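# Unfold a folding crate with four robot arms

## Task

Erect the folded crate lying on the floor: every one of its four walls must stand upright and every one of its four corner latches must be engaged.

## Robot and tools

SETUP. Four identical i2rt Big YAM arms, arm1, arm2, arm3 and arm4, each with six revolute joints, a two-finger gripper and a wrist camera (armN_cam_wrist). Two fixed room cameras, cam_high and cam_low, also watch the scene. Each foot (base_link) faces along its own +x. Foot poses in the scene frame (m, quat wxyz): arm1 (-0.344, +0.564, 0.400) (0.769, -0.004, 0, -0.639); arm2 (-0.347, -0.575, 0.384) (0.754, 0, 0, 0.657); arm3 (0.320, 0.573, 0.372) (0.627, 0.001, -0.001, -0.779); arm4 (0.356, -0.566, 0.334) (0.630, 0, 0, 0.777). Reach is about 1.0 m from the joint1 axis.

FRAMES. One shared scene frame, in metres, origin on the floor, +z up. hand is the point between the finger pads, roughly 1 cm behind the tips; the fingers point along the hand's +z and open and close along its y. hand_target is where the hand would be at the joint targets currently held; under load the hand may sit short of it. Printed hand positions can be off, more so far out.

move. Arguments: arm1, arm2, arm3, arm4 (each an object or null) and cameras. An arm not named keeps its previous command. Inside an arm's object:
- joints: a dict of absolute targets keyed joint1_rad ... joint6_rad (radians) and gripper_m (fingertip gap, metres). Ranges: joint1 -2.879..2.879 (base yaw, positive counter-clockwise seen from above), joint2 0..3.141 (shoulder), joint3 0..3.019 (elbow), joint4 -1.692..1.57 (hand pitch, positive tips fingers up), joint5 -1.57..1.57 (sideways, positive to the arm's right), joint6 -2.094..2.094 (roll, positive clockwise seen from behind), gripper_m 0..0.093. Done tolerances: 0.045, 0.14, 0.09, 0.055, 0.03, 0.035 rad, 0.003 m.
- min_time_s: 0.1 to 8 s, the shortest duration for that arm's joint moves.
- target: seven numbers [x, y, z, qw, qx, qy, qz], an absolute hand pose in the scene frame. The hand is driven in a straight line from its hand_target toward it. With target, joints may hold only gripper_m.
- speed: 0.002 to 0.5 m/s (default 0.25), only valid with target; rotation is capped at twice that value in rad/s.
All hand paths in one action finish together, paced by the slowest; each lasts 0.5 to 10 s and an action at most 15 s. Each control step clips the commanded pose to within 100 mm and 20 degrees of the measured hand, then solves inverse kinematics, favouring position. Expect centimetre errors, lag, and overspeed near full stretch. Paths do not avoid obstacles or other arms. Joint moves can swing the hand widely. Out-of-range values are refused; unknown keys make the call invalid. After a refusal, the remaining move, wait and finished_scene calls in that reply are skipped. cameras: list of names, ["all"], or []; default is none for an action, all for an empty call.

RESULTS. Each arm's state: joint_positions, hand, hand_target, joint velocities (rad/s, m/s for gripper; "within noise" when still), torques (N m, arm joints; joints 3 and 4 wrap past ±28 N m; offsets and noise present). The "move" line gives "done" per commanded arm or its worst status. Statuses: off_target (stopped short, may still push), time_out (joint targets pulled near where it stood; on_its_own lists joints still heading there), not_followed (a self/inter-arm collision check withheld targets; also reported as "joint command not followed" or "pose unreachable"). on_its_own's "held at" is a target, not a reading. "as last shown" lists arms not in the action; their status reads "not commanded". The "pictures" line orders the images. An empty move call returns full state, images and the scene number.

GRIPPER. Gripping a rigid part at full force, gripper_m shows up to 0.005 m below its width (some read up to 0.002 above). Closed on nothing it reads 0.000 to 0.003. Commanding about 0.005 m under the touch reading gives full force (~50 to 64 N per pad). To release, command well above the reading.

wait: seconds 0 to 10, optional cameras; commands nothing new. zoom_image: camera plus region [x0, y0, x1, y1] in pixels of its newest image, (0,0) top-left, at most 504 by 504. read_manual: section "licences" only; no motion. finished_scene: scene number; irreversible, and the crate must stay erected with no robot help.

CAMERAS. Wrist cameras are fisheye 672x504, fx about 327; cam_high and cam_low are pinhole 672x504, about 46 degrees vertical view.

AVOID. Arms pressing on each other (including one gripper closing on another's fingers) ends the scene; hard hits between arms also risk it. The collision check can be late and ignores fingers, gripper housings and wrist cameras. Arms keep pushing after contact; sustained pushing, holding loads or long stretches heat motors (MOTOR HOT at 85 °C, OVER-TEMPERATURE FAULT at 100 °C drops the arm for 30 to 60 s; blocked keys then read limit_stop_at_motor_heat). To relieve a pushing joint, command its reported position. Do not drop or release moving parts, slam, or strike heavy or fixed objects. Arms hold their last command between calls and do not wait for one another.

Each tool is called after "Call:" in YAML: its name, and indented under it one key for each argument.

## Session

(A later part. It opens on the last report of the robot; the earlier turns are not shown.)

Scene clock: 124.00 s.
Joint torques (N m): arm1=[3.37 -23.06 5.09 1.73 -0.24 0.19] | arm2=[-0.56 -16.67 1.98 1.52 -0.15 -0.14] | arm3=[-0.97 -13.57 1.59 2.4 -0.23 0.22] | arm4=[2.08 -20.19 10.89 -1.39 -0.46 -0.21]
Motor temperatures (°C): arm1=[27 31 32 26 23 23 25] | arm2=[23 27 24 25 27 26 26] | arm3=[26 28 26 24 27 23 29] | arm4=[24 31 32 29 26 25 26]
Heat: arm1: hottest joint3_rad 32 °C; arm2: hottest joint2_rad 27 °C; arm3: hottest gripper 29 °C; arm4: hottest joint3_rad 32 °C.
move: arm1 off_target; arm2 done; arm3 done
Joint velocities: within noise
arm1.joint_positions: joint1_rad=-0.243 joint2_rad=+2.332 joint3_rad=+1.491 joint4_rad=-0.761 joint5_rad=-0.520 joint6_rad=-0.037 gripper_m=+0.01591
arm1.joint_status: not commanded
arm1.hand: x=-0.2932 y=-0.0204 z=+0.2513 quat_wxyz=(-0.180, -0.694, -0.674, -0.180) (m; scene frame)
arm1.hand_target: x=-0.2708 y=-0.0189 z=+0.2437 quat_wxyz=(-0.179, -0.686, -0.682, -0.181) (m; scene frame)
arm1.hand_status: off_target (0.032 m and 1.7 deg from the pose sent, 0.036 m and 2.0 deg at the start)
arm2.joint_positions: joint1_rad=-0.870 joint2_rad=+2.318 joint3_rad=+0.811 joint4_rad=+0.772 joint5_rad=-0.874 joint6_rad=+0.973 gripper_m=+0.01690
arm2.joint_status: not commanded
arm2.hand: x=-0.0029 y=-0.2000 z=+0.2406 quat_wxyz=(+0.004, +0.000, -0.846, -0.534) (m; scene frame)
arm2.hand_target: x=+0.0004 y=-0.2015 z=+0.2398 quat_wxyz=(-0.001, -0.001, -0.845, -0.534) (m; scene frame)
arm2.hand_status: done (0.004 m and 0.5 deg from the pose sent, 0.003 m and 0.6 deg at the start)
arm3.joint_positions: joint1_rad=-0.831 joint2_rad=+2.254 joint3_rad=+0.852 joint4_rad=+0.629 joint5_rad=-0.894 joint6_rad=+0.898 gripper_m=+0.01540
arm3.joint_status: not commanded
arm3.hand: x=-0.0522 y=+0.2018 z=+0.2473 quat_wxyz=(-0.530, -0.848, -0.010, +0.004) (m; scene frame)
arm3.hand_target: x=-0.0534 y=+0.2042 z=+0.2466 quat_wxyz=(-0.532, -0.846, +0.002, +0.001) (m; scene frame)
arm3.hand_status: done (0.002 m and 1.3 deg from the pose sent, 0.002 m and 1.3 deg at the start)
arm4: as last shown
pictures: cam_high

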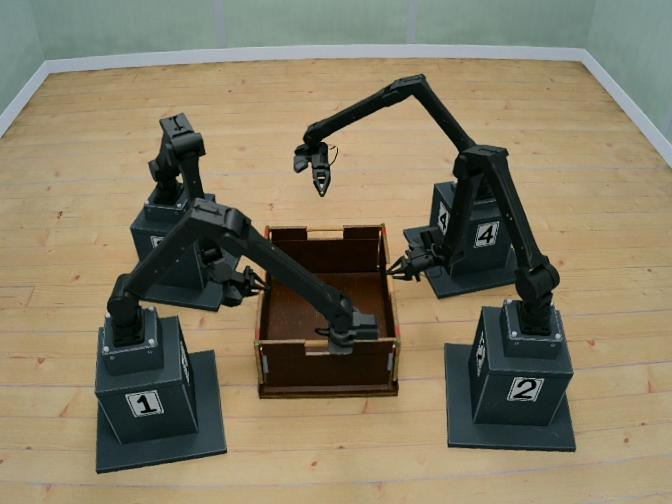

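Call:
move:
  arm1: {"target": [-0.292, -0.021, 0.245, 0.183, 0.683, 0.683, 0.183], "speed": 0.1, "joints": {"gripper_m": 0.05}}
  arm2: {"joints": {"gripper_m": 0.05}}
  arm3: {"joints": {"gripper_m": 0.05}}
  cameras: []

Call:
move:
  arm1: {"target": [-0.325, -0.021, 0.34, 0.183, 0.683, 0.683, 0.183], "speed": 0.15}
  arm2: {"target": [0.0, -0.285, 0.31, 0, 0, 0.84, 0.54], "speed": 0.15}
  arm3: {"target": [-0.053, 0.287, 0.32, 0.535, 0.845, 0, 0], "speed": 0.15}
  cameras: ["cam_high","cam_low"]

Call:
zoom_image:
  camera: "cam_high"
  region: [240, 200, 420, 410]

Call:
zoom_image:
  camera: "cam_low"
  region: [220, 200, 480, 380]

Scene clock: 127.20 s.
Joint torques (N m): arm1=[-0.67 -22.95 6.46 0.16 -0.3 -0.04] | arm2=[-0.44 -16.73 1.99 1.51 -0.22 -0.14] | arm3=[-1.03 -14.56 1.5 2.17 -0.25 0.09] | arm4=[2.08 -20.13 10.89 -1.39 -0.46 -0.21]
Motor temperatures (°C): arm1=[27 31 31 26 23 23 25] | arm2=[23 27 24 25 27 26 26] | arm3=[26 28 26 24 27 23 29] | arm4=[24 31 32 29 26 25 26]
Heat: arm1: hottest joint2_rad 31 °C; arm2: hottest joint2_rad 27 °C; arm3: hottest gripper 29 °C; arm4: hottest joint3_rad 32 °C.
move: arm1 off_target; arm2 done; arm3 done
Joint velocities: within noise
arm1.joint_positions: joint1_rad=-0.223 joint2_rad=+2.332 joint3_rad=+1.491 joint4_rad=-0.755 joint5_rad=-0.526 joint6_rad=-0.047 gripper_m=+0.04996
arm1.joint_status: all done
arm1.hand: x=-0.2807 y=-0.0207 z=+0.2517 quat_wxyz=(-0.183, -0.682, -0.684, -0.181) (m; scene frame)
arm1.hand_target: x=-0.2853 y=-0.0203 z=+0.2451 quat_wxyz=(-0.182, -0.682, -0.684, -0.185) (m; scene frame)
arm1.hand_status: off_target (0.013 m and 0.3 deg from the pose sent, 0.006 m and 1.7 deg at the start)
arm2.joint_positions: joint1_rad=-0.865 joint2_rad=+2.318 joint3_rad=+0.811 joint4_rad=+0.772 joint5_rad=-0.868 joint6_rad=+0.981 gripper_m=+0.04989
arm2.joint_status: all done
arm2.hand: x=-0.0038 y=-0.1987 z=+0.2401 quat_wxyz=(+0.006, -0.002, -0.847, -0.532) (m; scene frame)
arm2.hand_target: x=-0.0006 y=-0.2000 z=+0.2394 quat_wxyz=(+0.001, -0.003, -0.846, -0.533) (m; scene frame)
arm2.hand_status: not commanded
arm3.joint_positions: joint1_rad=-0.831 joint2_rad=+2.252 joint3_rad=+0.852 joint4_rad=+0.631 joint5_rad=-0.894 joint6_rad=+0.923 gripper_m=+0.04989
arm3.joint_status: all done
arm3.hand: x=-0.0527 y=+0.2015 z=+0.2483 quat_wxyz=(-0.531, -0.847, +0.000, -0.001) (m; scene frame)
arm3.hand_target: x=-0.0537 y=+0.2040 z=+0.2474 quat_wxyz=(-0.533, -0.846, +0.005, +0.000) (m; scene frame)
arm3.hand_status: not commanded
arm4: as last shown
pictures: none
No camera images: "cameras" was empty.

Scene clock: 129.00 s.
Joint torques (N m): arm1=[-0.03 -23.41 8.16 0.16 -0.24 -0.08] | arm2=[-0.73 -17.38 2.25 0.83 -0.62 -0.17] | arm3=[-1.85 -13.51 2.14 0.87 -0.45 -0.1] | arm4=[2.08 -20.19 10.89 -1.39 -0.46 -0.21]
Motor temperatures (°C): arm1=[27 32 31 26 23 23 25] | arm2=[23 27 24 25 27 26 26] | arm3=[26 28 26 24 27 23 29] | arm4=[24 31 32 29 26 25 26]
Heat: arm1: hottest joint2_rad 32 °C; arm2: hottest joint2_rad 27 °C; arm3: hottest gripper 29 °C; arm4: hottest joint3_rad 32 °C.
move: arm1 off_target; arm2 off_target; arm3 done
Joint velocities: within noise
arm1.joint_positions: joint1_rad=-0.299 joint2_rad=+2.191 joint3_rad=+1.491 joint4_rad=-0.962 joint5_rad=-0.526 joint6_rad=-0.121 gripper_m=+0.04996
arm1.joint_status: not commanded
arm1.hand: x=-0.3229 y=-0.0112 z=+0.3328 quat_wxyz=(-0.177, -0.688, -0.677, -0.191) (m; scene frame)
arm1.hand_target: x=-0.3276 y=-0.0218 z=+0.3400 quat_wxyz=(-0.184, -0.685, -0.681, -0.183) (m; scene frame)
arm1.hand_status: off_target (0.012 m and 1.5 deg from the pose sent, 0.099 m and 0.3 deg at the start)
arm2.joint_positions: joint1_rad=-1.063 joint2_rad=+2.091 joint3_rad=+0.660 joint4_rad=+0.506 joint5_rad=-1.012 joint6_rad=+0.760 gripper_m=+0.04989
arm2.joint_status: not commanded
arm2.hand: x=-0.0064 y=-0.2848 z=+0.2985 quat_wxyz=(+0.012, -0.009, -0.844, -0.537) (m; scene frame)
arm2.hand_target: x=+0.0005 y=-0.2848 z=+0.3107 quat_wxyz=(-0.001, -0.001, -0.840, -0.542) (m; scene frame)
arm2.hand_status: off_target (0.013 m and 1.8 deg from the pose sent, 0.111 m and 1.4 deg at the start)
arm3.joint_positions: joint1_rad=-1.008 joint2_rad=+2.006 joint3_rad=+0.729 joint4_rad=+0.321 joint5_rad=-1.018 joint6_rad=+0.697 gripper_m=+0.04990
arm3.joint_status: not commanded
arm3.hand: x=-0.0516 y=+0.2816 z=+0.3152 quat_wxyz=(-0.535, -0.845, +0.000, -0.004) (m; scene frame)
arm3.hand_target: x=-0.0531 y=+0.2861 z=+0.3201 quat_wxyz=(-0.536, -0.844, +0.000, +0.000) (m; scene frame)
arm3.hand_status: done (0.007 m and 0.4 deg from the pose sent, 0.112 m and 0.5 deg at the start)
arm4: as last shown
pictures: cam_high, cam_low

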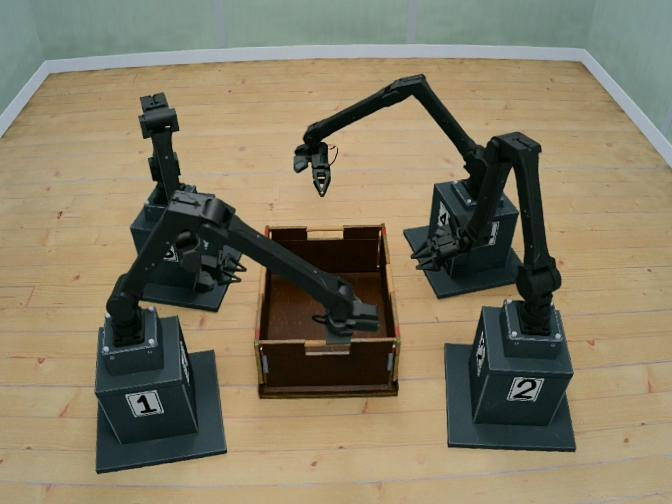

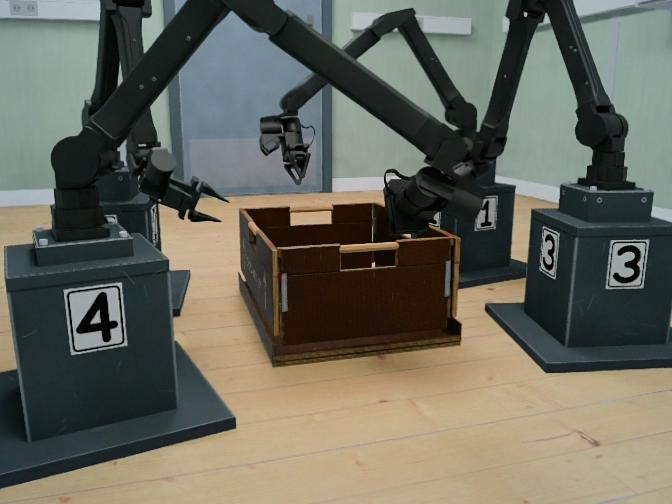

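Scaled by 2.400 from the camera's 672x504 image, which has a finer 960x720 frame.

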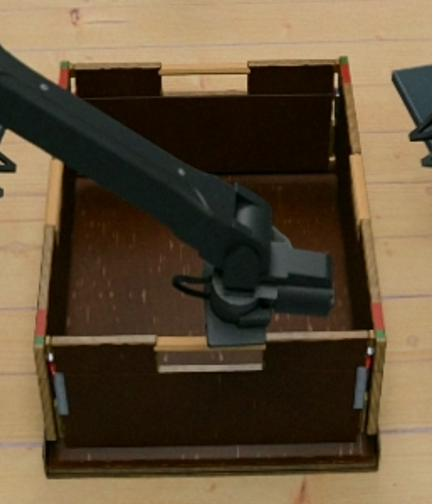

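Scaled by 1.938 from the camera's 672x504 image, which has a finer 960x720 frame.

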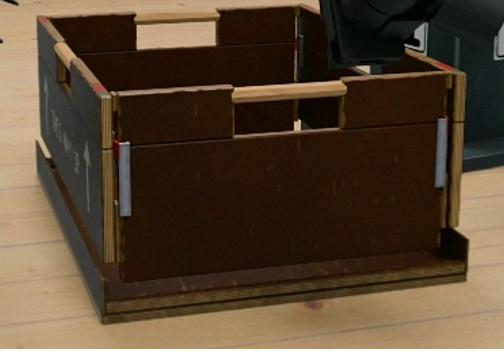

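Call:
finished_scene:
  scene: 2

The scene is finished: the task was done.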